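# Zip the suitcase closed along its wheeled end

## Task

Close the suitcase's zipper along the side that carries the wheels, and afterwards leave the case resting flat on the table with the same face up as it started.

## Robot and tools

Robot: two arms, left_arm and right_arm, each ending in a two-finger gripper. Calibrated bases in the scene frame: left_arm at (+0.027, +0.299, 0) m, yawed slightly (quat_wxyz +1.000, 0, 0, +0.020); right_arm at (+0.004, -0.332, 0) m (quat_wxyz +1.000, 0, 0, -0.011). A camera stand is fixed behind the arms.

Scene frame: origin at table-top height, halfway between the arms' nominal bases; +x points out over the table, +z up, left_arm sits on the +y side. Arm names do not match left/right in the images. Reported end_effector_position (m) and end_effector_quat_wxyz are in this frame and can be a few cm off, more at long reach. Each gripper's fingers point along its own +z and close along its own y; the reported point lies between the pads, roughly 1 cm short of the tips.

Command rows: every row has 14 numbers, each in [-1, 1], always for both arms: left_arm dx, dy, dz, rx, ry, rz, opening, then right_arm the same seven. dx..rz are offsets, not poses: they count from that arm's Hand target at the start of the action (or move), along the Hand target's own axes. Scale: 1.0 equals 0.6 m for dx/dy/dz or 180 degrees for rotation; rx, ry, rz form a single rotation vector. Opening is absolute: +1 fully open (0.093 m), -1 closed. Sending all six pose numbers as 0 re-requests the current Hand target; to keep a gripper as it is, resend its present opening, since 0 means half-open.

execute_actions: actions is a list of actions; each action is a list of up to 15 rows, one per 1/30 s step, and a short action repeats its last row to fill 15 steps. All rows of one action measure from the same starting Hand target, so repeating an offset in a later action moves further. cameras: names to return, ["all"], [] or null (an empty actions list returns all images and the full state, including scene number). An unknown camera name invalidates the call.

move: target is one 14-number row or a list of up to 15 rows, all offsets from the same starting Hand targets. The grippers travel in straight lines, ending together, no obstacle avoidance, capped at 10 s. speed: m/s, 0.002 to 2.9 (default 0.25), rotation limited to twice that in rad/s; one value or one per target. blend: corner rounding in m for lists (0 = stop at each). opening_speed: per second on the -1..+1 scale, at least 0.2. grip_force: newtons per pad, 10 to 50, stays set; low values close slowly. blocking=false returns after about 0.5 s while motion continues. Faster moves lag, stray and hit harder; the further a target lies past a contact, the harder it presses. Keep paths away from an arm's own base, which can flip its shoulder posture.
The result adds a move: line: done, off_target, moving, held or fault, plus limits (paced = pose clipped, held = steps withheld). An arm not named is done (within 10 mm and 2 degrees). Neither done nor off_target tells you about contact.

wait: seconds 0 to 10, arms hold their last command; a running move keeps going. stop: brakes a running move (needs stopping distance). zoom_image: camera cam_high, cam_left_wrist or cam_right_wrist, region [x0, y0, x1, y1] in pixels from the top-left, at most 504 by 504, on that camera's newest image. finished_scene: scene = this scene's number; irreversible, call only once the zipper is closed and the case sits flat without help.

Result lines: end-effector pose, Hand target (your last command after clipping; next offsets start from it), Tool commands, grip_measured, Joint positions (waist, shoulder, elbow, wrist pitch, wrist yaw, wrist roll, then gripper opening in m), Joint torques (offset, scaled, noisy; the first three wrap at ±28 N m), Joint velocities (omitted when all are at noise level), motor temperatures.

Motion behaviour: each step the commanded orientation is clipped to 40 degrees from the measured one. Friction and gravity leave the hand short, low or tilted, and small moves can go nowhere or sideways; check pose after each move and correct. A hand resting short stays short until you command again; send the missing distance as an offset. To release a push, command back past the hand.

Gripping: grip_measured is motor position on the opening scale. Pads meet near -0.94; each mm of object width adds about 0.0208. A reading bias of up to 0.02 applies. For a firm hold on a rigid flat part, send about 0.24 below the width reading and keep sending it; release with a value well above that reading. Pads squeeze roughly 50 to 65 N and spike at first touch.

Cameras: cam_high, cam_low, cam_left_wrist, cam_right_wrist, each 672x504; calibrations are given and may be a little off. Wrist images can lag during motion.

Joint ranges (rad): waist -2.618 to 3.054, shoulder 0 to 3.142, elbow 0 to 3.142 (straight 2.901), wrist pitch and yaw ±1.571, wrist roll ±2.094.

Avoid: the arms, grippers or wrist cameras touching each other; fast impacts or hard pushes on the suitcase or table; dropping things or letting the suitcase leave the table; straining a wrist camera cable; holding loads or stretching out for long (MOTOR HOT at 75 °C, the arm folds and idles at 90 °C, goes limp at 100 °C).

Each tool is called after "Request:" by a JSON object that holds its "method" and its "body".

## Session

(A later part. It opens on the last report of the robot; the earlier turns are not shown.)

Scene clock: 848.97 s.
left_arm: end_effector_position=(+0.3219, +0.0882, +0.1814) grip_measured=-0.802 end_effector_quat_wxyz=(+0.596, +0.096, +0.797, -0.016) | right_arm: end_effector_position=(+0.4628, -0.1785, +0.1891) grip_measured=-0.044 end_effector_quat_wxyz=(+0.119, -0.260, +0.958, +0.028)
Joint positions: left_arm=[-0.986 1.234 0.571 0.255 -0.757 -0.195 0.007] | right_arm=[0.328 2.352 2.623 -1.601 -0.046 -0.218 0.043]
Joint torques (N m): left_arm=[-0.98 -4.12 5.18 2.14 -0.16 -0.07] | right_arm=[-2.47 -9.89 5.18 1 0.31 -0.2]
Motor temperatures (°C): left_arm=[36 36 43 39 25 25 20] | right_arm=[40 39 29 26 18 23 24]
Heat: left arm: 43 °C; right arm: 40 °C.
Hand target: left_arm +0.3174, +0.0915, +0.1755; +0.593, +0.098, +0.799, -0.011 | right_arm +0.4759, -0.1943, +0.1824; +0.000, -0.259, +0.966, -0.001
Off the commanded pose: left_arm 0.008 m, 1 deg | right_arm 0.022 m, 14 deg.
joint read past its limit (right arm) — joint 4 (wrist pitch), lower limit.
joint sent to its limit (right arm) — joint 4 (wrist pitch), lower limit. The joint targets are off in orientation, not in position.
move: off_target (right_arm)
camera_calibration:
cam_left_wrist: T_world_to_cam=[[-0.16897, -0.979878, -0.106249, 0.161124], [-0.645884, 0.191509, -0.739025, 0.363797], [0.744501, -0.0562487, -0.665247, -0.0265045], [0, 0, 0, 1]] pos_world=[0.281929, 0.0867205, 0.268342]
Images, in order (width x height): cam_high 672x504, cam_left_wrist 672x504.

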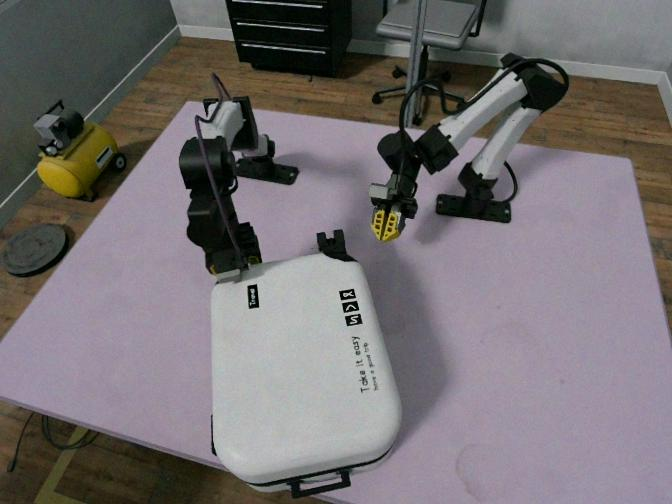

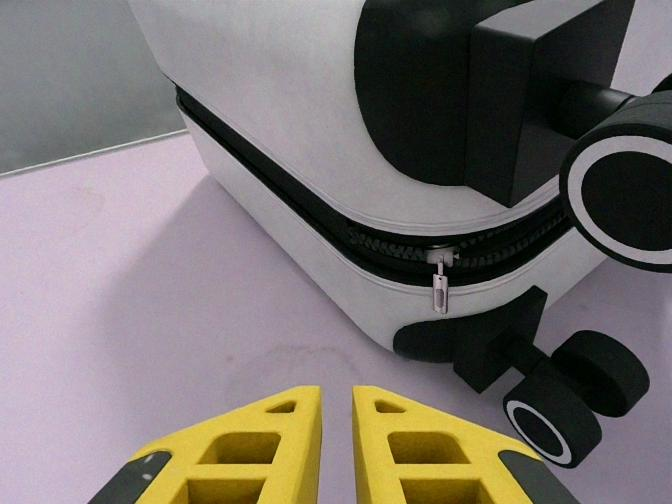

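Request:
{"method": "move", "body": {"target": [0.057,-0.05,0.11,0.115,-0.10,-0.014,-0.6,0,0,0,0,0,0,-0.25], "speed": 0.15, "cameras": ["cam_left_wrist"]}}

Scene clock: 878.07 s.
left_arm: end_effector_position=(+0.3635, +0.0568, +0.1172) grip_measured=-0.602 end_effector_quat_wxyz=(+0.673, +0.183, +0.693, -0.183) | right_arm: end_effector_position=(+0.4628, -0.1785, +0.1891) grip_measured=-0.044 end_effector_quat_wxyz=(+0.119, -0.260, +0.958, +0.028)
Joint positions: left_arm=[-0.733 1.877 0.363 1.486 -0.169 -0.013 0.016] | right_arm=[0.328 2.352 2.623 -1.601 -0.046 -0.218 0.043]
Joint torques (N m): left_arm=[0.12 -4.25 3.9 2.96 0.09 0.14] | right_arm=[-2.45 -9.89 5.19 1 0.32 -0.17]
Motor temperatures (°C): left_arm=[28 34 37 38 22 21 20] | right_arm=[29 39 28 26 18 20 24]
Heat: left arm: 38 °C; right arm: 39 °C.
Hand target: left_arm +0.3653, +0.0582, +0.1206; +0.682, +0.183, +0.684, -0.182 | right_arm +0.4759, -0.1943, +0.1824; +0.000, -0.259, +0.966, -0.001
Off the commanded pose: left_arm 0.004 m, 2 deg | right_arm 0.022 m, 14 deg.
joint read past its limit (right arm) — joint 4 (wrist pitch), lower limit.
joint sent to its limit (right arm) — joint 4 (wrist pitch), lower limit. The joint targets are off in orientation, not in position.
move: off_target (right_arm)
camera_calibration:
cam_left_wrist: T_world_to_cam=[[-0.493684, -0.869608, -0.00764734, 0.230832], [-0.388698, 0.228517, -0.892577, 0.271623], [0.77794, -0.437678, -0.45083, -0.11752], [0, 0, 0, 1]] pos_world=[0.31096, 0.0872267, 0.191228]
Images, in order (width x height): cam_left_wrist 672x504.

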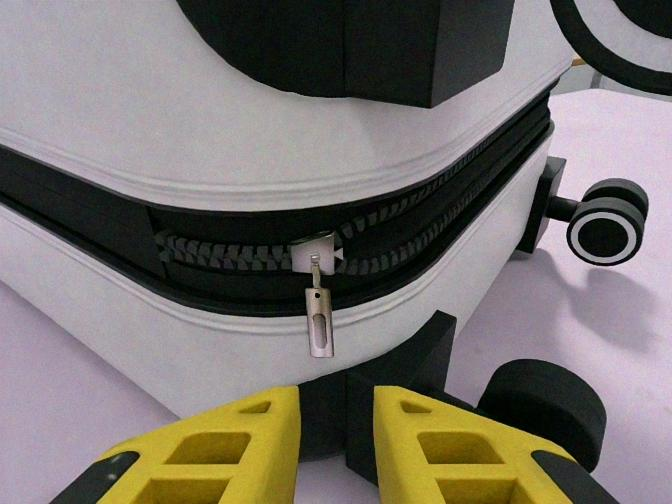

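Request:
{"method": "move", "body": {"target": [[0.0,0.004,0.03,0,0,0,-0.6,0,0,0,0,0,0,-0.25],[0.012,0.004,0.056,0,0,0,-0.6,0,0,0,0,0,0,-0.25]], "speed": 0.07, "cameras": ["cam_left_wrist"]}}

Scene clock: 883.87 s.
left_arm: end_effector_position=(+0.3902, +0.0447, +0.1120) grip_measured=-0.602 end_effector_quat_wxyz=(+0.677, +0.181, +0.689, -0.185) | right_arm: end_effector_position=(+0.4628, -0.1785, +0.1891) grip_measured=-0.044 end_effector_quat_wxyz=(+0.119, -0.260, +0.958, +0.028)
Joint positions: left_arm=[-0.705 1.978 0.477 1.485 -0.141 -0.013 0.016] | right_arm=[0.328 2.352 2.623 -1.601 -0.046 -0.218 0.043]
Joint torques (N m): left_arm=[0.1 -5.14 5.68 2.65 0.12 0.1] | right_arm=[-2.47 -9.88 5.2 1.01 0.31 -0.19]
Heat: left arm: 38 °C; right arm: 39 °C.
Hand target: left_arm +0.3956, +0.0436, +0.1133; +0.682, +0.183, +0.684, -0.182 | right_arm +0.4759, -0.1943, +0.1824; +0.000, -0.259, +0.966, -0.001
Off the commanded pose: left_arm 0.006 m, 1 deg | right_arm 0.022 m, 14 deg.
joint read past its limit (right arm) — joint 4 (wrist pitch), lower limit.
joint sent to its limit (right arm) — joint 4 (wrist pitch), lower limit. The joint targets are off in orientation, not in position.
move: off_target (right_arm)
camera_calibration:
cam_left_wrist: T_world_to_cam=[[-0.493666, -0.869638, -0.00493193, 0.233118], [-0.380033, 0.220827, -0.898226, 0.277689], [0.78222, -0.441549, -0.439506, -0.148722], [0, 0, 0, 1]] pos_world=[0.336947, 0.0757389, 0.185213]
Images, in order (width x height): cam_left_wrist 672x504.

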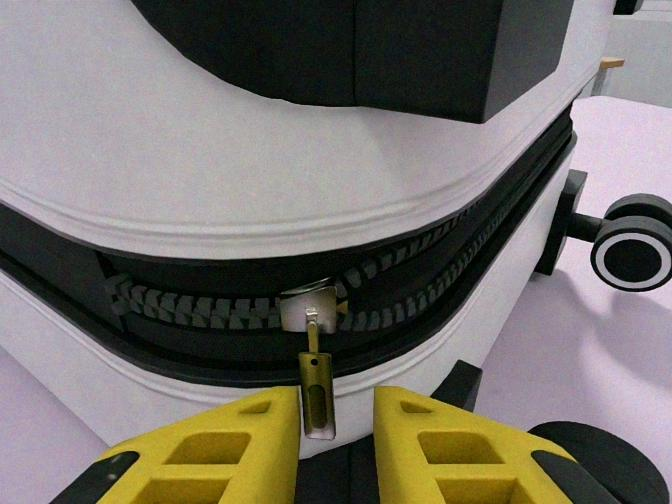

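Request:
{"method": "move", "body": {"target": [[-0.004,0.006,0.012,0,0,0,-0.6,0,0,0,0,0,0,-0.25],[-0.004,0.006,0.012,0,0,0,-1,0,0,0,0,0,0,-0.25]], "speed": 0.05, "opening_speed": 0.4, "cameras": ["cam_left_wrist"]}}

Scene clock: 890.67 s.
left_arm: end_effector_position=(+0.3951, +0.0457, +0.1137) grip_measured=-0.945 end_effector_quat_wxyz=(+0.677, +0.182, +0.688, -0.187) | right_arm: end_effector_position=(+0.4641, -0.1797, +0.1893) grip_measured=-0.044 end_effector_quat_wxyz=(+0.121, -0.261, +0.957, +0.028)
Joint positions: left_arm=[-0.689 1.978 0.491 1.474 -0.121 -0.013 0] | right_arm=[0.324 2.352 2.623 -1.597 -0.047 -0.223 0.043]
Joint torques (N m): left_arm=[0.17 -5.18 6.89 2.42 0.08 0.07] | right_arm=[-2.14 -9.87 5.23 0.98 0.33 -0.14]
Heat: left arm: 39 °C; right arm: 39 °C.
Hand target: left_arm +0.4037, +0.0432, +0.1157; +0.683, +0.182, +0.684, -0.182 | right_arm +0.4759, -0.1943, +0.1824; +0.000, -0.259, +0.966, -0.001
Off the commanded pose: left_arm 0.009 m, 1 deg | right_arm 0.020 m, 14 deg.
joint read past its limit (right arm) — joint 4 (wrist pitch), lower limit.
joint sent to its limit (right arm) — joint 4 (wrist pitch), lower limit. The joint targets are off in orientation, not in position.
move: off_target (right_arm)
camera_calibration:
cam_left_wrist: T_world_to_cam=[[-0.496977, -0.867751, -0.00462576, 0.237609], [-0.377297, 0.220879, -0.899366, 0.279972], [0.781448, -0.445219, -0.437172, -0.151169], [0, 0, 0, 1]] pos_world=[0.34185, 0.0770421, 0.18681]
Images, in order (width x height): cam_left_wrist 672x504.

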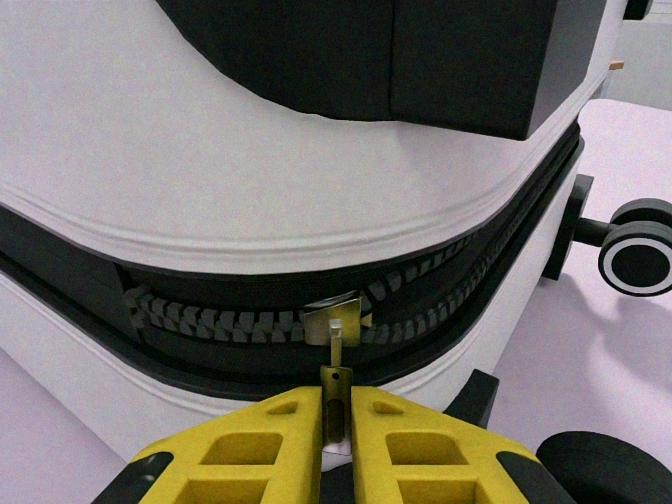

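Request:
{"method": "move", "body": {"target": [[-0.0047,-0.0175,-0.012,0,0,-0.167,-1,0,0,0,0,0,0,-0.25],[-0.0175,-0.03,-0.012,0,0,-0.333,-1,0,0,0,0,0,0,-0.25],[-0.035,-0.036,-0.012,0,0,-0.5,-1,0,0,0,0,0,0,-0.25]], "speed": 0.25, "blend": [0.005,0.005,0], "cameras": ["cam_left_wrist"]}}

Scene clock: 901.53 s.
left_arm: end_effector_position=(+0.3854, +0.0289, +0.1307) grip_measured=-0.961 end_effector_quat_wxyz=(+0.350, -0.348, +0.617, -0.613) | right_arm: end_effector_position=(+0.4641, -0.1797, +0.1893) grip_measured=-0.044 end_effector_quat_wxyz=(+0.121, -0.261, +0.957, +0.028)
Joint positions: left_arm=[-0.75 1.905 0.506 1.395 -0.172 -1.567 0] | right_arm=[0.324 2.352 2.623 -1.597 -0.047 -0.223 0.043]
Joint torques (N m): left_arm=[-1.21 -8.42 5.37 2.11 -0.17 -0.01] | right_arm=[-2.1 -9.91 5.23 0.97 0.34 -0.13]
Heat: left arm: 39 °C; right arm: 39 °C.
Hand target: left_arm +0.3867, +0.0279, +0.1368; +0.354, -0.355, +0.613, -0.611 | right_arm +0.4759, -0.1943, +0.1824; +0.000, -0.259, +0.966, -0.001
Off the commanded pose: left_arm 0.006 m, 1 deg | right_arm 0.020 m, 14 deg.
joint read past its limit (right arm) — joint 4 (wrist pitch), lower limit.
joint sent to its limit (right arm) — joint 4 (wrist pitch), lower limit. The joint targets are off in orientation, not in position.
move: off_target (right_arm)
camera_calibration:
cam_left_wrist: T_world_to_cam=[[-0.000908682, -0.0232469, 0.999729, -0.128487], [-0.829305, -0.558628, -0.0137436, 0.376242], [0.558796, -0.829093, -0.0187711, -0.101383], [0, 0, 0, 1]] pos_world=[0.368555, 0.123136, 0.13172]
Images, in order (width x height): cam_left_wrist 672x504.

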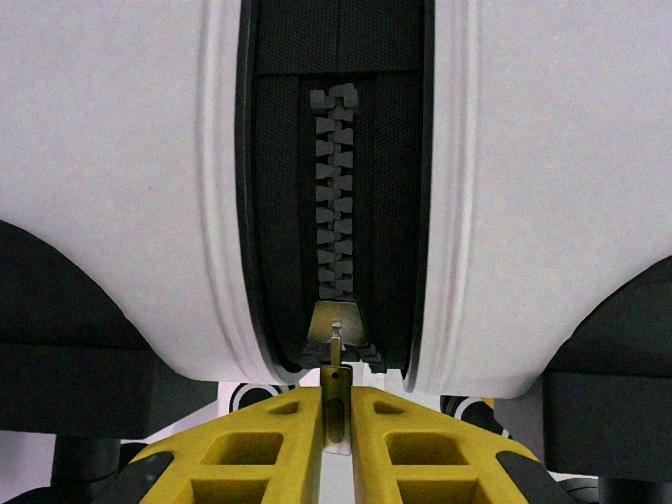

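Request:
{"method": "move", "body": {"target": [[0.045,0.0,0.01,0,-0.04,0,-1,0,0,0,0,0,0,-0.25]], "speed": 0.06, "cameras": ["cam_left_wrist"]}}

Scene clock: 910.17 s.
left_arm: end_effector_position=(+0.3830, +0.0177, +0.1299) grip_measured=-0.961 end_effector_quat_wxyz=(+0.400, -0.404, +0.592, -0.571) | right_arm: end_effector_position=(+0.4649, -0.1843, +0.1891) grip_measured=-0.044 end_effector_quat_wxyz=(+0.120, -0.267, +0.956, +0.026)
Joint positions: left_arm=[-0.882 1.915 0.574 1.308 -0.481 -1.573 0] | right_arm=[0.315 2.352 2.623 -1.6 -0.047 -0.247 0.043]
Joint torques (N m): left_arm=[-2.89 -5.61 6.67 2.62 0.16 0.05] | right_arm=[-1.17 -9.78 5.27 1 0.35 0.08]
Motor temperatures (°C): left_arm=[25 33 34 38 21 20 21] | right_arm=[24 39 29 26 18 20 24]
Heat: left arm: 38 °C; right arm: 39 °C.
Hand target: left_arm +0.3784, +0.0015, +0.1367; +0.392, -0.392, +0.589, -0.588 | right_arm +0.4759, -0.1944, +0.1824; +0.000, -0.259, +0.966, -0.001
Off the commanded pose: left_arm 0.018 m, 3 deg | right_arm 0.016 m, 14 deg.
joint read past its limit (right arm) — joint 4 (wrist pitch), lower limit.
joint sent to its limit (right arm) — joint 4 (wrist pitch), lower limit. The joint targets are off in orientation, not in position.
move: off_target (left_arm, right_arm)
camera_calibration:
cam_left_wrist: T_world_to_cam=[[0.0234389, -0.039115, 0.99896, -0.136916], [-0.717918, -0.69605, -0.0104096, 0.327289], [0.695733, -0.716927, -0.044396, -0.16048], [0, 0, 0, 1]] pos_world=[0.349827, 0.107402, 0.133056]
Images, in order (width x height): cam_left_wrist 672x504.

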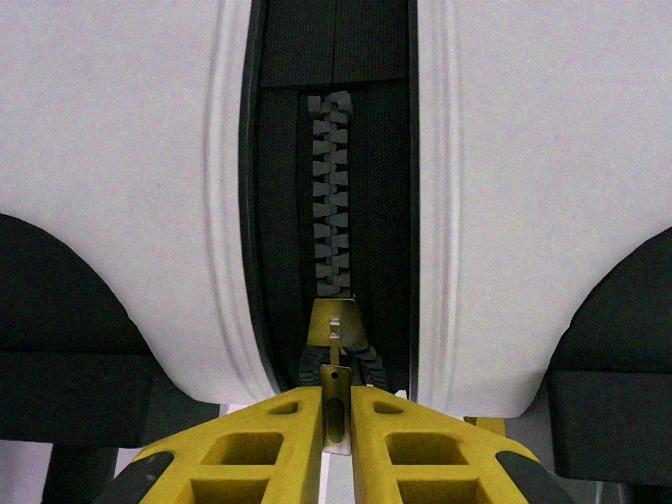

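Request:
{"method": "move", "body": {"target": [0.05,0,0.015,0,-0.04,0,-1,0,0.01,0,0,0,0,-0.25], "speed": 0.1, "cameras": ["cam_left_wrist","cam_high"]}}

Scene clock: 937.57 s.
left_arm: end_effector_position=(+0.3854, +0.0079, +0.1262) grip_measured=-0.961 end_effector_quat_wxyz=(+0.459, -0.458, +0.555, -0.521) | right_arm: end_effector_position=(+0.4647, -0.1851, +0.1890) grip_measured=-0.044 end_effector_quat_wxyz=(+0.119, -0.274, +0.954, +0.023)
Joint positions: left_arm=[-0.983 1.989 0.699 1.24 -0.784 -1.574 0] | right_arm=[0.315 2.352 2.623 -1.601 -0.042 -0.261 0.043]
Joint torques (N m): left_arm=[-4.42 -6.35 8.12 2.47 0.62 0.06] | right_arm=[0.06 -10.21 4.74 1.01 0.37 0.31]
Heat: left arm: 38 °C; right arm: 39 °C.
Hand target: left_arm +0.3753, -0.0296, +0.1366; +0.428, -0.428, +0.564, -0.562 | right_arm +0.4730, -0.1891, +0.1824; +0.000, -0.259, +0.966, -0.001
Off the commanded pose: left_arm 0.040 m, 7 deg | right_arm 0.011 m, 14 deg.
joint read past its limit (right arm) — joint 4 (wrist pitch), lower limit.
joint sent to its limit (right arm) — joint 4 (wrist pitch), lower limit. The joint targets are off in orientation, not in position.
move: off_target (left_arm, right_arm)
camera_calibration:
cam_left_wrist: T_world_to_cam=[[0.0344184, -0.0542359, 0.997935, -0.137619], [-0.564038, -0.825358, -0.0254032, 0.265817], [0.825031, -0.561999, -0.0589987, -0.218566], [0, 0, 0, 1]] pos_world=[0.334992, 0.0890958, 0.131192]
Images, in order (width x height): cam_high 672x504, cam_left_wrist 672x504.

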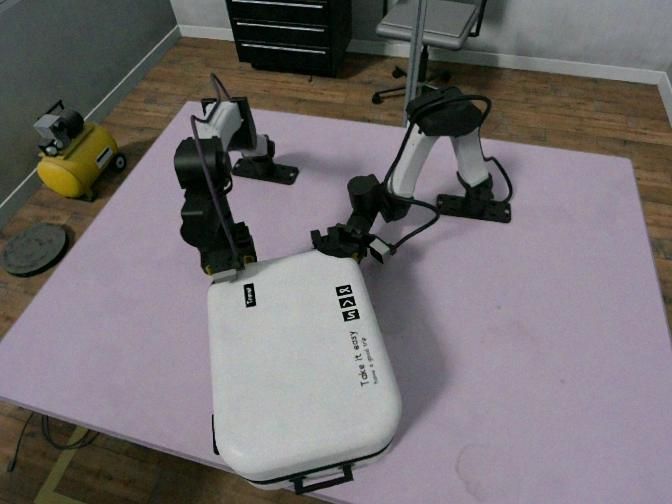

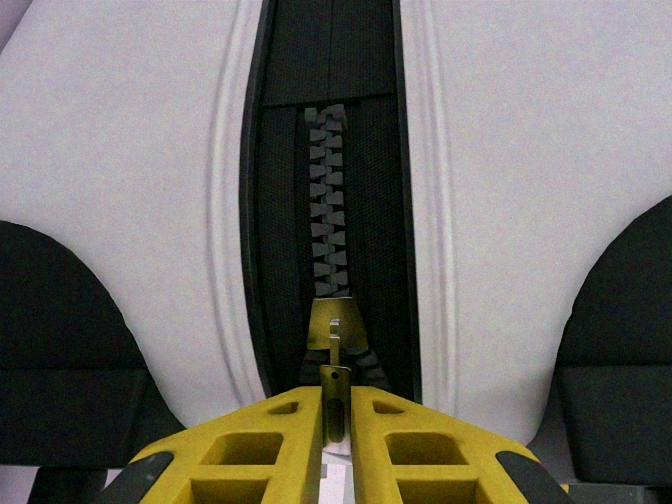

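Request:
{"method": "move", "body": {"target": [0.06,0,0.015,0,-0.05,0,-1,0,0.01,0,0,0,0,-0.25], "speed": 0.1, "cameras": ["cam_left_wrist"]}}

Request:
{"method": "move", "body": {"target": [0.06,0,0.01,0,-0.04,0,-1,0,0.01,0,0,0,0,-0.25], "speed": 0.1, "cameras": ["cam_left_wrist"]}}

Scene clock: 946.93 s.
left_arm: end_effector_position=(+0.3863, -0.0107, +0.1214) grip_measured=-0.961 end_effector_quat_wxyz=(+0.519, -0.507, +0.512, -0.460) | right_arm: end_effector_position=(+0.4644, -0.1870, +0.1887) grip_measured=-0.044 end_effector_quat_wxyz=(+0.118, -0.275, +0.954, +0.018)
Joint positions: left_arm=[-1.072 2.103 0.899 1.122 -1.086 -1.577 0] | right_arm=[0.315 2.352 2.623 -1.605 -0.032 -0.264 0.043]
Joint torques (N m): left_arm=[-5.75 -7.71 9.76 2.37 0.94 0.05] | right_arm=[1.29 -10.66 4.08 1.04 0.29 0.46]
Heat: left arm: 38 °C; right arm: 39 °C.
Hand target: left_arm +0.3743, -0.0667, +0.1365; +0.471, -0.471, +0.528, -0.526 | right_arm +0.4700, -0.1840, +0.1824; +0.000, -0.259, +0.966, -0.001
Off the commanded pose: left_arm 0.059 m, 10 deg | right_arm 0.009 m, 14 deg.
joint read past its limit (right arm) — joint 4 (wrist pitch), lower limit.
joint sent to its limit (right arm) — joint 4 (wrist pitch), lower limit. The joint targets are off in orientation, not in position.
move: off_target (left_arm, right_arm)
camera_calibration:
cam_left_wrist: T_world_to_cam=[[0.0491796, -0.0791763, 0.995647, -0.139642], [-0.376867, -0.924638, -0.0549143, 0.181009], [0.924961, -0.372526, -0.0753123, -0.264643], [0, 0, 0, 1]] pos_world=[0.319868, 0.057725, 0.129044]
Images, in order (width x height): cam_left_wrist 672x504.

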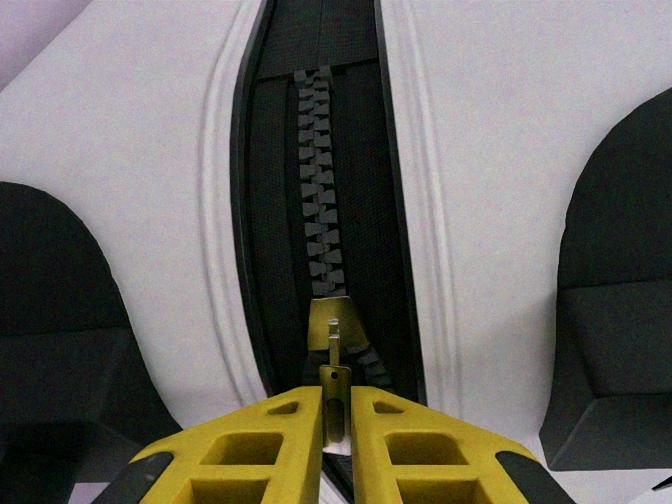

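Scene clock: 948.70 s.
left_arm: end_effector_position=(+0.3893, -0.0356, +0.1180) grip_measured=-0.961 end_effector_quat_wxyz=(+0.562, -0.537, +0.475, -0.412) | right_arm: end_effector_position=(+0.4636, -0.1893, +0.1874) grip_measured=-0.044 end_effector_quat_wxyz=(+0.114, -0.275, +0.954, +0.012)
Joint positions: left_arm=[-1.121 2.23 1.128 0.995 -1.293 -1.582 0] | right_arm=[0.315 2.352 2.62 -1.61 -0.02 -0.267 0.043]
Joint torques (N m): left_arm=[-6.93 -9.33 11.18 2.23 1.09 0.13] | right_arm=[2.44 -11.06 3.73 1.04 0.21 0.58]
Heat: left arm: 38 °C; right arm: 39 °C.
Hand target: left_arm +0.3763, -0.1031, +0.1364; +0.503, -0.503, +0.498, -0.496 | right_arm +0.4670, -0.1788, +0.1824; +0.000, -0.259, +0.966, -0.001
Off the commanded pose: left_arm 0.071 m, 13 deg | right_arm 0.012 m, 13 deg.
joint read past its limit (right arm) — joint 4 (wrist pitch), lower limit.
joint sent to its limit (right arm) — joint 4 (wrist pitch), lower limit. The joint targets are off in orientation, not in position.
move: off_target (left_arm, right_arm)
camera_calibration:
cam_left_wrist: T_world_to_cam=[[0.0577446, -0.0967161, 0.993636, -0.142061], [-0.227619, -0.970357, -0.0812223, 0.102363], [0.972037, -0.22148, -0.0780473, -0.289556], [0, 0, 0, 1]] pos_world=[0.312963, 0.0214582, 0.126872]
Images, in order (width x height): cam_left_wrist 672x504.

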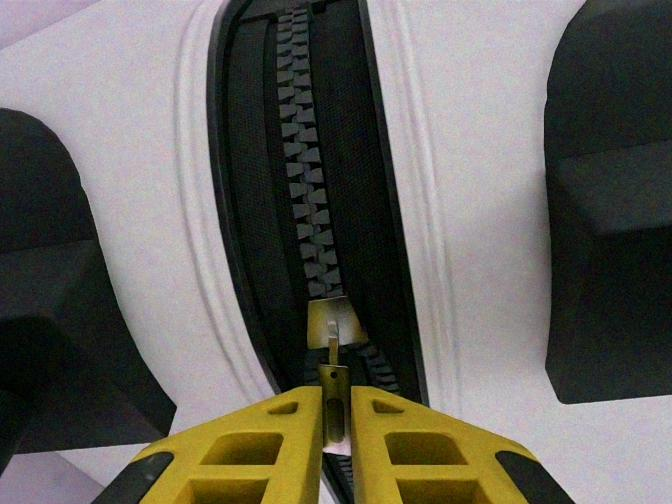

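Request:
{"method": "move", "body": {"target": [0.04,-0.012,0.02,0,-0.03,0,-1,0,0.005,0,0,0,0,-0.25], "speed": 0.1, "cameras": ["cam_left_wrist"]}}

Request:
{"method": "move", "body": {"target": [0.045,-0.004,0.025,0,-0.02,0,-1,0,0.005,0,0,0,0,-0.25], "speed": 0.1, "cameras": ["cam_left_wrist","cam_high"]}}

Scene clock: 957.03 s.
left_arm: end_effector_position=(+0.3992, -0.0605, +0.1165) grip_measured=-0.961 end_effector_quat_wxyz=(+0.585, -0.549, +0.460, -0.380) | right_arm: end_effector_position=(+0.4631, -0.1908, +0.1854) grip_measured=-0.044 end_effector_quat_wxyz=(+0.110, -0.275, +0.955, +0.009)
Joint positions: left_arm=[-1.135 2.335 1.341 0.85 -1.389 -1.59 0] | right_arm=[0.314 2.352 2.613 -1.61 -0.015 -0.267 0.043]
Joint torques (N m): left_arm=[-6.41 -11.1 12.45 2.35 1.02 0.16] | right_arm=[3.11 -11.36 3.92 1.06 0.2 0.63]
Heat: left arm: 38 °C; right arm: 40 °C.
Hand target: left_arm +0.3885, -0.1271, +0.1436; +0.526, -0.526, +0.473, -0.472 | right_arm +0.4654, -0.1762, +0.1823; +0.000, -0.259, +0.966, -0.001
Off the commanded pose: left_arm 0.073 m, 13 deg | right_arm 0.015 m, 13 deg.
joint read past its limit (right arm) — joint 4 (wrist pitch), lower limit.
joint sent to its limit (right arm) — joint 4 (wrist pitch), lower limit. The joint targets are off in orientation, not in position.
move: off_target (left_arm, right_arm)
camera_calibration:
cam_left_wrist: T_world_to_cam=[[0.0714606, -0.122115, 0.98994, -0.15014], [-0.147655, -0.982838, -0.11058, 0.051062], [0.986454, -0.138268, -0.0882651, -0.304311], [0, 0, 0, 1]] pos_world=[0.318458, -0.0102251, 0.127416]
Images, in order (width x height): cam_left_wrist 672x504.

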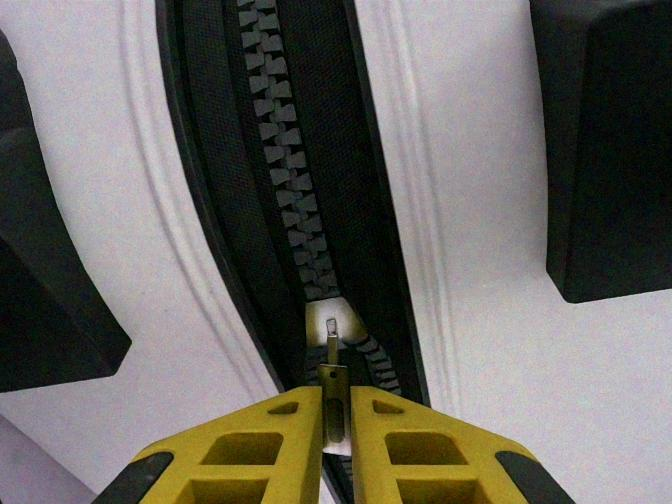

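Scene clock: 958.83 s.
left_arm: end_effector_position=(+0.4181, -0.0948, +0.1168) grip_measured=-0.961 end_effector_quat_wxyz=(+0.590, -0.557, +0.447, -0.376) | right_arm: end_effector_position=(+0.4624, -0.1911, +0.1839) grip_measured=-0.044 end_effector_quat_wxyz=(+0.107, -0.274, +0.956, +0.009)
Joint positions: left_arm=[-1.134 2.468 1.602 0.73 -1.42 -1.597 0] | right_arm=[0.314 2.352 2.607 -1.61 -0.014 -0.264 0.043]
Joint torques (N m): left_arm=[-5.71 -12.4 12.75 2.27 0.82 0.31] | right_arm=[3.69 -11.56 4.12 1.03 0.19 0.66]
Heat: left arm: 38 °C; right arm: 40 °C.
Hand target: left_arm +0.4063, -0.1523, +0.1459; +0.541, -0.541, +0.457, -0.455 | right_arm +0.4639, -0.1735, +0.1824; +0.000, -0.259, +0.966, -0.001
Off the commanded pose: left_arm 0.065 m, 11 deg | right_arm 0.018 m, 13 deg.
joint read past its limit (right arm) — joint 4 (wrist pitch), lower limit.
joint sent to its limit (right arm) — joint 4 (wrist pitch), lower limit. The joint targets are off in orientation, not in position.
move: off_target (left_arm, right_arm)
camera_calibration:
cam_left_wrist: T_world_to_cam=[[0.0654276, -0.108377, 0.991954, -0.15243], [-0.115983, -0.988173, -0.100314, 0.00519116], [0.991094, -0.108486, -0.0772236, -0.328078], [0, 0, 0, 1]] pos_world=[0.335732, -0.0469821, 0.126389]
Images, in order (width x height): cam_high 672x504, cam_left_wrist 672x504.

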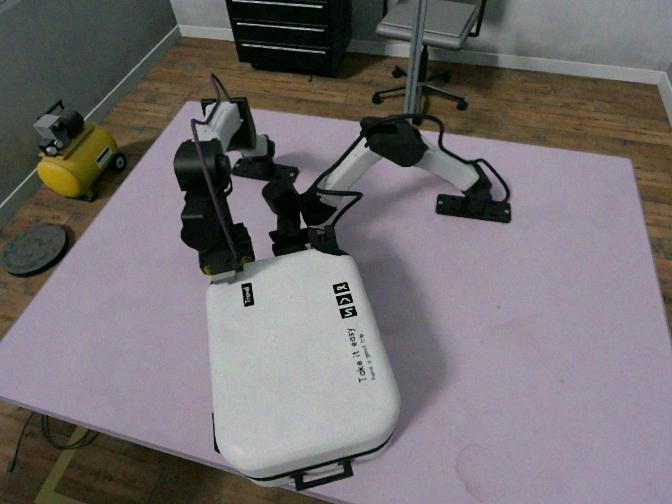

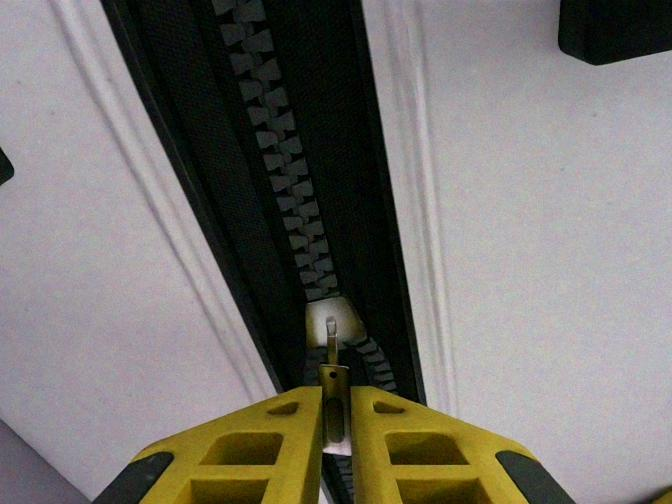

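Request:
{"method": "move", "body": {"target": [0.03,-0.006,0.015,0,-0.01,0,-1,0,0.005,0,0,0,0,-0.25], "speed": 0.1, "cameras": ["cam_left_wrist","cam_right_wrist"]}}

Scene clock: 969.40 s.
left_arm: end_effector_position=(+0.4299, -0.1162, +0.1167) grip_measured=-0.961 end_effector_quat_wxyz=(+0.595, -0.557, +0.448, -0.368) | right_arm: end_effector_position=(+0.4623, -0.1911, +0.1834) grip_measured=-0.044 end_effector_quat_wxyz=(+0.106, -0.273, +0.956, +0.009)
Joint positions: left_arm=[-1.133 2.556 1.784 0.619 -1.432 -1.599 0] | right_arm=[0.314 2.352 2.605 -1.61 -0.014 -0.262 0.043]
Joint torques (N m): left_arm=[-5.03 -13.45 13.29 2.31 0.7 0.21] | right_arm=[4.27 -11.77 3.92 1.03 0.21 0.69]
Motor temperatures (°C): left_arm=[25 42 36 38 22 20 22] | right_arm=[22 41 28 26 17 20 24]
Heat: left arm: 42 °C; right arm: 41 °C.
Hand target: left_arm +0.4184, -0.1685, +0.1493; +0.548, -0.548, +0.448, -0.446 | right_arm +0.4624, -0.1709, +0.1824; +0.000, -0.259, +0.966, -0.001
Off the commanded pose: left_arm 0.063 m, 11 deg | right_arm 0.020 m, 12 deg.
joint read past its limit (right arm) — joint 4 (wrist pitch), lower limit.
joint sent to its limit (right arm) — joint 4 (wrist pitch), lower limit. The joint targets are off in orientation, not in position.
move: off_target (left_arm, right_arm)
camera_calibration:
cam_left_wrist: T_world_to_cam=[[0.0725836, -0.121667, 0.989914, -0.159789], [-0.10464, -0.987983, -0.113757, -0.0179335], [0.991858, -0.0953278, -0.0844426, -0.34016], [0, 0, 0, 1]] pos_world=[0.347112, -0.0695857, 0.127413]
cam_right_wrist: T_world_to_cam=[[0.537852, -0.840868, 0.0604727, -0.422231], [-0.825203, -0.510439, 0.241849, 0.275843], [-0.172495, -0.179981, -0.968428, 0.305763], [0, 0, 0, 1]] pos_world=[0.507467, -0.159208, 0.25493]
Images, in order (width x height): cam_left_wrist 672x504, cam_right_wrist 672x504.

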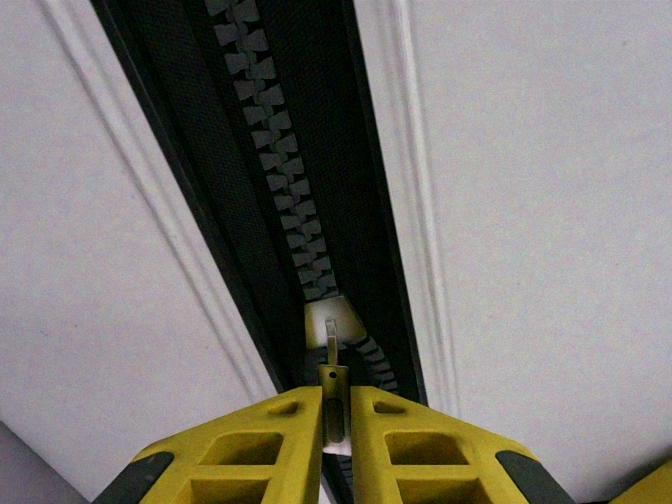

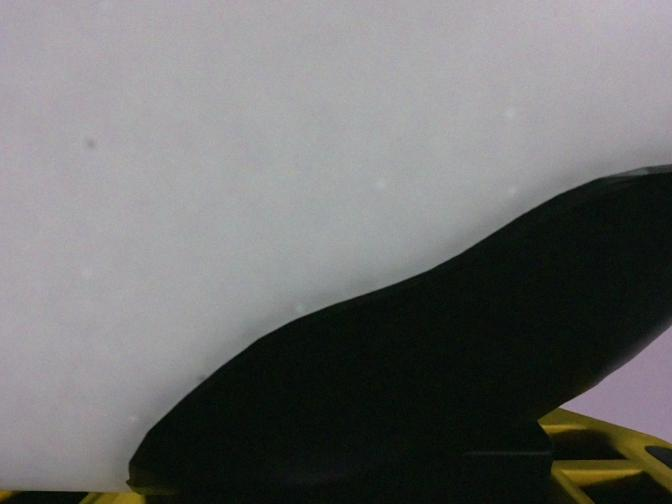

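Request:
{"method": "move", "body": {"target": [[-0.081,0.03,0.036,0,0,0,-1,0,-0.03,0,0,0,0,-0.25],[-0.081,0.03,0.036,0,0,0,-0.5,0,-0.03,0,0,0,0,-0.25],[-0.081,0.02,-0.15,0,0,0,-0.5,0,-0.03,0,0,0,0,-0.25]], "speed": 0.12, "cameras": ["cam_left_wrist","cam_high"]}}

Scene clock: 981.33 s.
left_arm: end_effector_position=(+0.3222, -0.1484, +0.1201) grip_measured=-0.502 end_effector_quat_wxyz=(+0.547, -0.533, +0.468, -0.445) | right_arm: end_effector_position=(+0.4618, -0.1897, +0.1835) grip_measured=-0.044 end_effector_quat_wxyz=(+0.106, -0.274, +0.956, +0.020)
Joint positions: left_arm=[-1.346 2.441 1.525 0.85 -1.473 -1.6 0.021] | right_arm=[0.309 2.352 2.605 -1.61 -0.038 -0.268 0.043]
Joint torques (N m): left_arm=[-0.23 -15.38 4.44 1.68 -0.26 0.02] | right_arm=[1.29 -10.44 5.85 1.05 0.34 0.43]
Heat: left arm: 46 °C; right arm: 41 °C.
Hand target: left_arm +0.3204, -0.1388, +0.1376; +0.548, -0.548, +0.448, -0.446 | right_arm +0.4714, -0.1865, +0.1824; +0.000, -0.260, +0.966, -0.001
Off the commanded pose: left_arm 0.020 m, 3 deg | right_arm 0.010 m, 13 deg.
joint read past its limit (right arm) — joint 4 (wrist pitch), lower limit.
joint sent to its limit (right arm) — joint 4 (wrist pitch), lower limit. The joint targets are off in orientation, not in position.
move: off_target (left_arm, right_arm); target 2's new opening was sent with left_arm's hand 0.015 m and 2 deg from that target
camera_calibration:
cam_left_wrist: T_world_to_cam=[[0.021909, -0.0497729, 0.99852, -0.133193], [-0.269411, -0.962107, -0.0420465, -0.0123065], [0.962776, -0.268091, -0.0344881, -0.25837], [0, 0, 0, 1]] pos_world=[0.248355, -0.0877361, 0.123568]
Images, in order (width x height): cam_high 672x504, cam_left_wrist 672x504.

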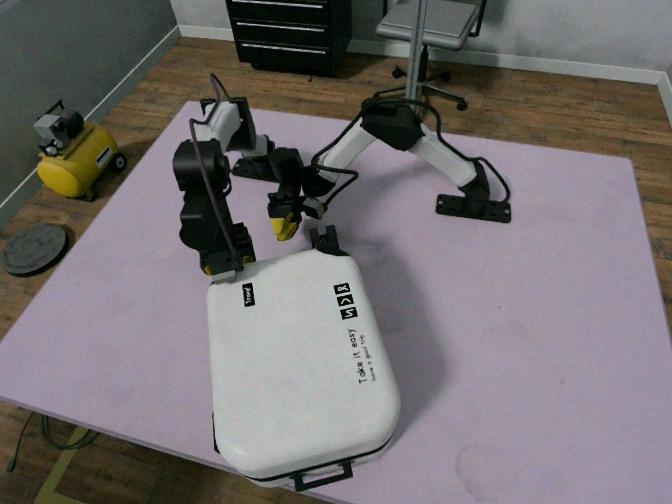

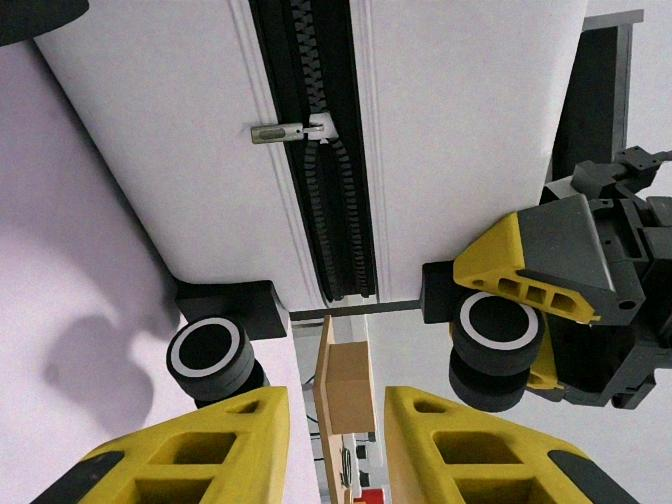

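Request:
{"method": "move", "body": {"target": [[-0.105,-0.27,-0.013,0,0,0,0.6,0,-0.02,0,0,0,0,-0.25],[-0.207,-0.22,0.102,-0.427,0.309,0.308,0.6,0,-0.02,0,0,0,0,-0.25]], "cameras": ["cam_left_wrist","cam_high"]}}

Scene clock: 1005.00 s.
left_arm: end_effector_position=(+0.3644, -0.0131, +0.2837) grip_measured=+0.598 end_effector_quat_wxyz=(+0.130, -0.255, +0.937, -0.200) | right_arm: end_effector_position=(+0.4620, -0.1901, +0.1837) grip_measured=-0.044 end_effector_quat_wxyz=(+0.107, -0.274, +0.955, +0.026)
Joint positions: left_arm=[-0.791 2.073 2.489 -1.505 -0.011 -1.28 0.074] | right_arm=[0.303 2.352 2.606 -1.61 -0.051 -0.272 0.043]
Joint torques (N m): left_arm=[-0.12 -7.46 5.79 0.67 0.14 0.13] | right_arm=[-0.75 -9.58 7.02 1.05 0.43 0.27]
Motor temperatures (°C): left_arm=[24 56 36 35 21 20 21] | right_arm=[22 41 29 26 18 20 24]
Heat: left arm: 56 °C; right arm: 41 °C.
Hand target: left_arm +0.3556, -0.0053, +0.2699; +0.000, -0.258, +0.966, -0.001 | right_arm +0.4774, -0.1970, +0.1824; +0.000, -0.259, +0.966, -0.001
Off the commanded pose: left_arm 0.018 m, 28 deg | right_arm 0.017 m, 13 deg.
joint read past its limit (right arm) — joint 4 (wrist pitch), lower limit.
joint sent to its limit (left arm) — joint 4 (wrist pitch), lower limit. The joint targets are off in orientation, not in position.
joint sent to its limit (right arm) — joint 4 (wrist pitch), lower limit. The joint targets are off in orientation, not in position.
move: off_target (left_arm, right_arm)
camera_calibration:
cam_left_wrist: T_world_to_cam=[[0.415728, -0.80037, 0.431946, -0.283458], [-0.908186, -0.339908, 0.244257, 0.295847], [-0.0486738, -0.493832, -0.868194, 0.345078], [0, 0, 0, 1]] pos_world=[0.403322, 0.0440998, 0.34977]
Images, in order (width x height): cam_high 672x504, cam_left_wrist 672x504.

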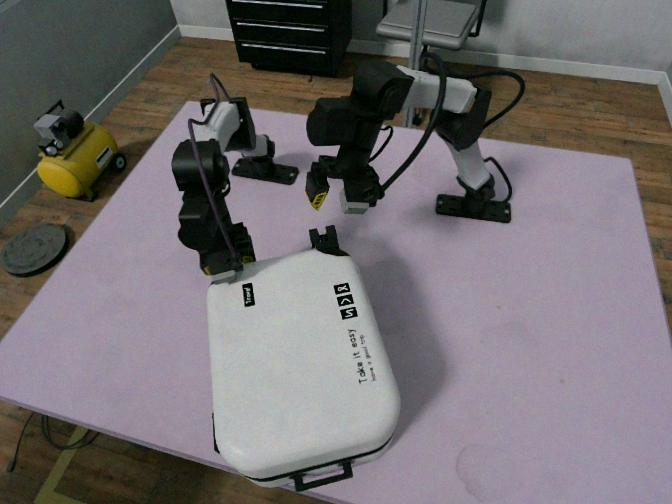

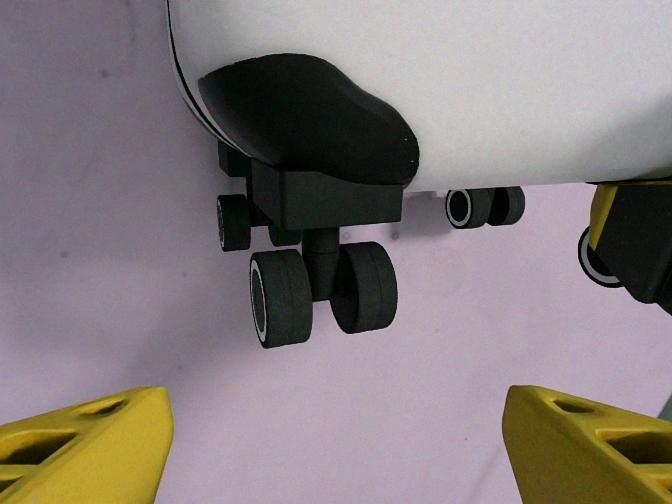

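Request:
{"method": "move", "body": {"target": [-0.054,-0.089,0.05,0,0,0,0.6,0,-0.02,0,0,0,0,-0.25], "cameras": ["cam_left_wrist"]}}

Scene clock: 1015.70 s.
left_arm: end_effector_position=(+0.4162, -0.0436, +0.2518) grip_measured=+0.598 end_effector_quat_wxyz=(+0.143, -0.252, +0.934, -0.210) | right_arm: end_effector_position=(+0.4651, -0.1925, +0.1841) grip_measured=-0.044 end_effector_quat_wxyz=(+0.110, -0.275, +0.955, +0.032)
Joint positions: left_arm=[-0.764 2.343 2.791 -1.505 -0.006 -1.251 0.074] | right_arm=[0.292 2.36 2.62 -1.61 -0.066 -0.284 0.043]
Joint torques (N m): left_arm=[0.17 -8.64 7.53 0.78 0.12 0.12] | right_arm=[-1.88 -9.37 7.35 1.04 0.52 0.18]
Motor temperatures (°C): left_arm=[23 51 35 34 21 19 21] | right_arm=[21 40 29 27 18 20 24]
Heat: left arm: 51 °C; right arm: 40 °C.
Hand target: left_arm +0.4105, -0.0354, +0.2399; +0.000, -0.258, +0.966, +0.000 | right_arm +0.4834, -0.2073, +0.1824; +0.000, -0.259, +0.966, -0.001
Off the commanded pose: left_arm 0.016 m, 29 deg | right_arm 0.024 m, 13 deg.
joint read past its limit (right arm) — joint 4 (wrist pitch), lower limit.
joint sent to its limit (left arm) — joint 4 (wrist pitch), lower limit. The joint targets are off in orientation, not in position.
joint sent to its limit (right arm) — joint 4 (wrist pitch), lower limit. The joint targets are off in orientation, not in position.
move: off_target (left_arm, right_arm)
camera_calibration:
cam_left_wrist: T_world_to_cam=[[0.400904, -0.794339, 0.4564, -0.315418], [-0.915847, -0.335346, 0.220833, 0.349653], [-0.0223641, -0.506526, -0.861935, 0.291795], [0, 0, 0, 1]] pos_world=[0.453207, 0.0145077, 0.318251]
Images, in order (width x height): cam_left_wrist 672x504.

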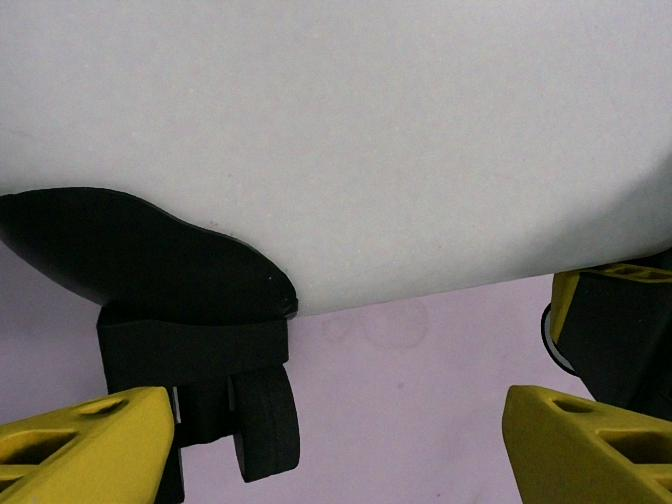

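Request:
{"method": "move", "body": {"target": [0,0.032,0.05,0,0,0,0.6,0,-0.02,0,0,0,0,-0.25], "speed": 0.12, "cameras": ["cam_left_wrist"]}}

Scene clock: 1027.47 s.
left_arm: end_effector_position=(+0.4158, -0.0390, +0.2345) grip_measured=+0.598 end_effector_quat_wxyz=(+0.130, -0.251, +0.941, -0.189) | right_arm: end_effector_position=(+0.4683, -0.1938, +0.1836) grip_measured=-0.044 end_effector_quat_wxyz=(+0.113, -0.279, +0.953, +0.038)
Joint positions: left_arm=[-0.757 2.32 2.69 -1.478 -0.004 -1.237 0.074] | right_arm=[0.282 2.371 2.636 -1.61 -0.081 -0.3 0.043]
Joint torques (N m): left_arm=[0.46 -10.33 2.43 0.35 0.12 0.08] | right_arm=[-3.18 -9.51 7.53 1.05 0.63 0.11]
Heat: left arm: 48 °C; right arm: 40 °C.
Hand target: left_arm +0.4008, -0.0187, +0.2099; +0.000, -0.258, +0.966, +0.000 | right_arm +0.4895, -0.2178, +0.1823; +0.000, -0.259, +0.966, -0.001
Off the commanded pose: left_arm 0.035 m, 26 deg | right_arm 0.032 m, 14 deg.
joint read past its limit (right arm) — joint 4 (wrist pitch), lower limit.
joint sent to its limit (left arm) — joint 4 (wrist pitch), lower limit. The joint targets are off in orientation, not in position.
joint sent to its limit (right arm) — joint 4 (wrist pitch), lower limit. The joint targets are off in orientation, not in position.
move: off_target (left_arm, right_arm)
camera_calibration:
cam_left_wrist: T_world_to_cam=[[0.411326, -0.813067, 0.411986, -0.298193], [-0.909756, -0.33836, 0.240536, 0.347368], [-0.0561724, -0.473745, -0.878869, 0.298471], [0, 0, 0, 1]] pos_world=[0.45544, 0.0164839, 0.301614]
Images, in order (width x height): cam_left_wrist 672x504.

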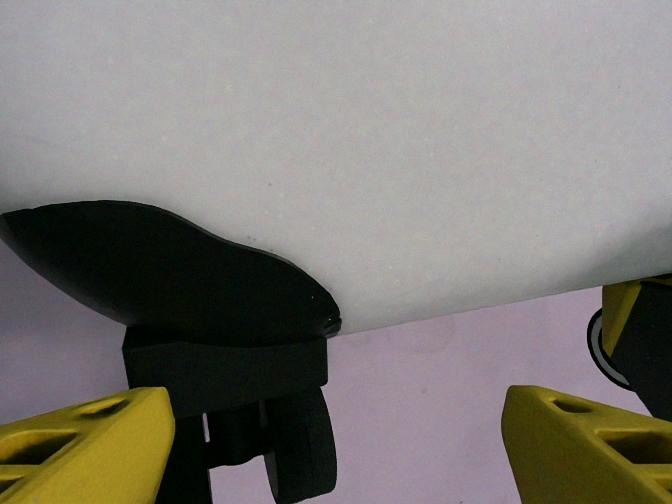

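Request:
{"method": "move", "body": {"target": [0,0.02,-0.06,0,0,0,0.7,0,0.03,0,0,0,0,-0.25], "speed": 0.15, "cameras": ["cam_left_wrist"]}}

Scene clock: 1037.00 s.
left_arm: end_effector_position=(+0.4088, -0.0243, +0.2426) grip_measured=+0.698 end_effector_quat_wxyz=(+0.125, -0.254, +0.942, -0.181) | right_arm: end_effector_position=(+0.4681, -0.1934, +0.1835) grip_measured=-0.044 end_effector_quat_wxyz=(+0.113, -0.279, +0.953, +0.035)
Joint positions: left_arm=[-0.743 2.272 2.651 -1.506 0.001 -1.23 0.079] | right_arm=[0.285 2.371 2.636 -1.61 -0.075 -0.298 0.043]
Joint torques (N m): left_arm=[0.14 -13.15 3.93 0.62 0.07 0.12] | right_arm=[-0.02 -10.85 5.53 1.06 0.62 0.42]
Heat: left arm: 47 °C; right arm: 39 °C.
Hand target: left_arm +0.3949, -0.0083, +0.2458; +0.000, -0.258, +0.966, +0.000 | right_arm +0.4805, -0.2022, +0.1823; +0.000, -0.259, +0.966, -0.001
Off the commanded pose: left_arm 0.022 m, 25 deg | right_arm 0.015 m, 14 deg.
joint read past its limit (right arm) — joint 4 (wrist pitch), lower limit.
joint sent to its limit (left arm) — joint 4 (wrist pitch), lower limit. The joint targets are off in orientation, not in position.
joint sent to its limit (right arm) — joint 4 (wrist pitch), lower limit. The joint targets are off in orientation, not in position.
move: off_target (left_arm, right_arm)
camera_calibration:
cam_left_wrist: T_world_to_cam=[[0.422549, -0.815096, 0.396321, -0.287611], [-0.903869, -0.346705, 0.250633, 0.338934], [-0.0668831, -0.464127, -0.88324, 0.317799], [0, 0, 0, 1]] pos_world=[0.449137, 0.030579, 0.309731]
Images, in order (width x height): cam_left_wrist 672x504.

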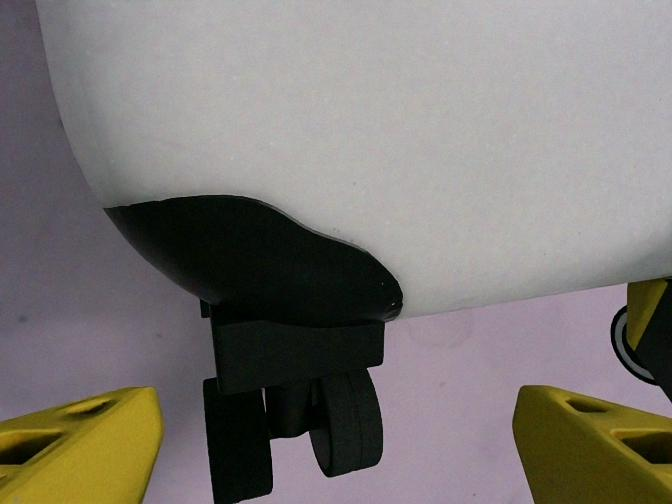

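Request:
{"method": "move", "body": {"target": [0,-0.012,0.11,0,0,0,0.7,0,0.0,0,0,0,0,-0.25], "speed": 0.1, "cameras": ["cam_left_wrist"]}}

Scene clock: 1043.37 s.
left_arm: end_effector_position=(+0.4090, -0.0251, +0.2054) grip_measured=+0.698 end_effector_quat_wxyz=(+0.097, -0.256, +0.951, -0.143) | right_arm: end_effector_position=(+0.4681, -0.1934, +0.1835) grip_measured=-0.044 end_effector_quat_wxyz=(+0.113, -0.279, +0.953, +0.035)
Joint positions: left_arm=[-0.743 2.319 2.602 -1.506 0.003 -1.23 0.079] | right_arm=[0.285 2.371 2.636 -1.61 -0.075 -0.298 0.043]
Joint torques (N m): left_arm=[-0.25 -8.25 4.05 0.42 0.02 0.04] | right_arm=[-0.16 -10.84 5.52 1.05 0.62 0.41]
Heat: left arm: 50 °C; right arm: 39 °C.
Hand target: left_arm +0.3984, -0.0145, +0.1798; +0.000, -0.258, +0.966, +0.000 | right_arm +0.4805, -0.2022, +0.1823; +0.000, -0.259, +0.966, -0.001
Off the commanded pose: left_arm 0.030 m, 20 deg | right_arm 0.015 m, 14 deg.
joint read past its limit (right arm) — joint 4 (wrist pitch), lower limit.
joint sent to its limit (left arm) — joint 4 (wrist pitch), lower limit. The joint targets are off in orientation, not in position.
joint sent to its limit (right arm) — joint 4 (wrist pitch), lower limit. The joint targets are off in orientation, not in position.
move: off_target (left_arm, right_arm)
camera_calibration:
cam_left_wrist: T_world_to_cam=[[0.44789, -0.83709, 0.314125, -0.267707], [-0.883969, -0.361881, 0.296042, 0.330356], [-0.134138, -0.410271, -0.902045, 0.31731], [0, 0, 0, 1]] pos_world=[0.454491, 0.0256377, 0.272522]
Images, in order (width x height): cam_left_wrist 672x504.

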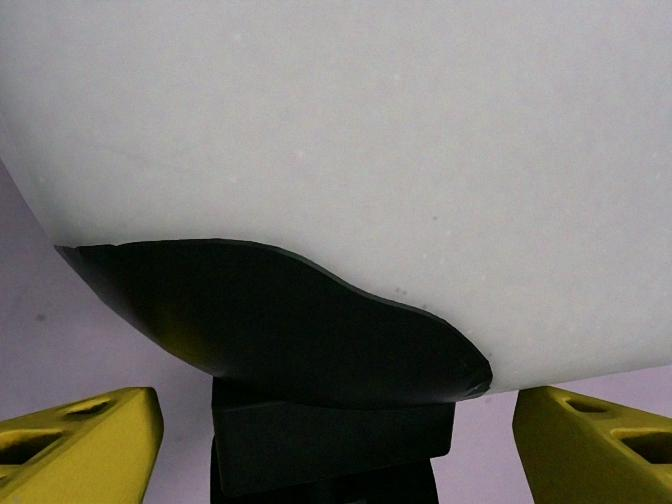

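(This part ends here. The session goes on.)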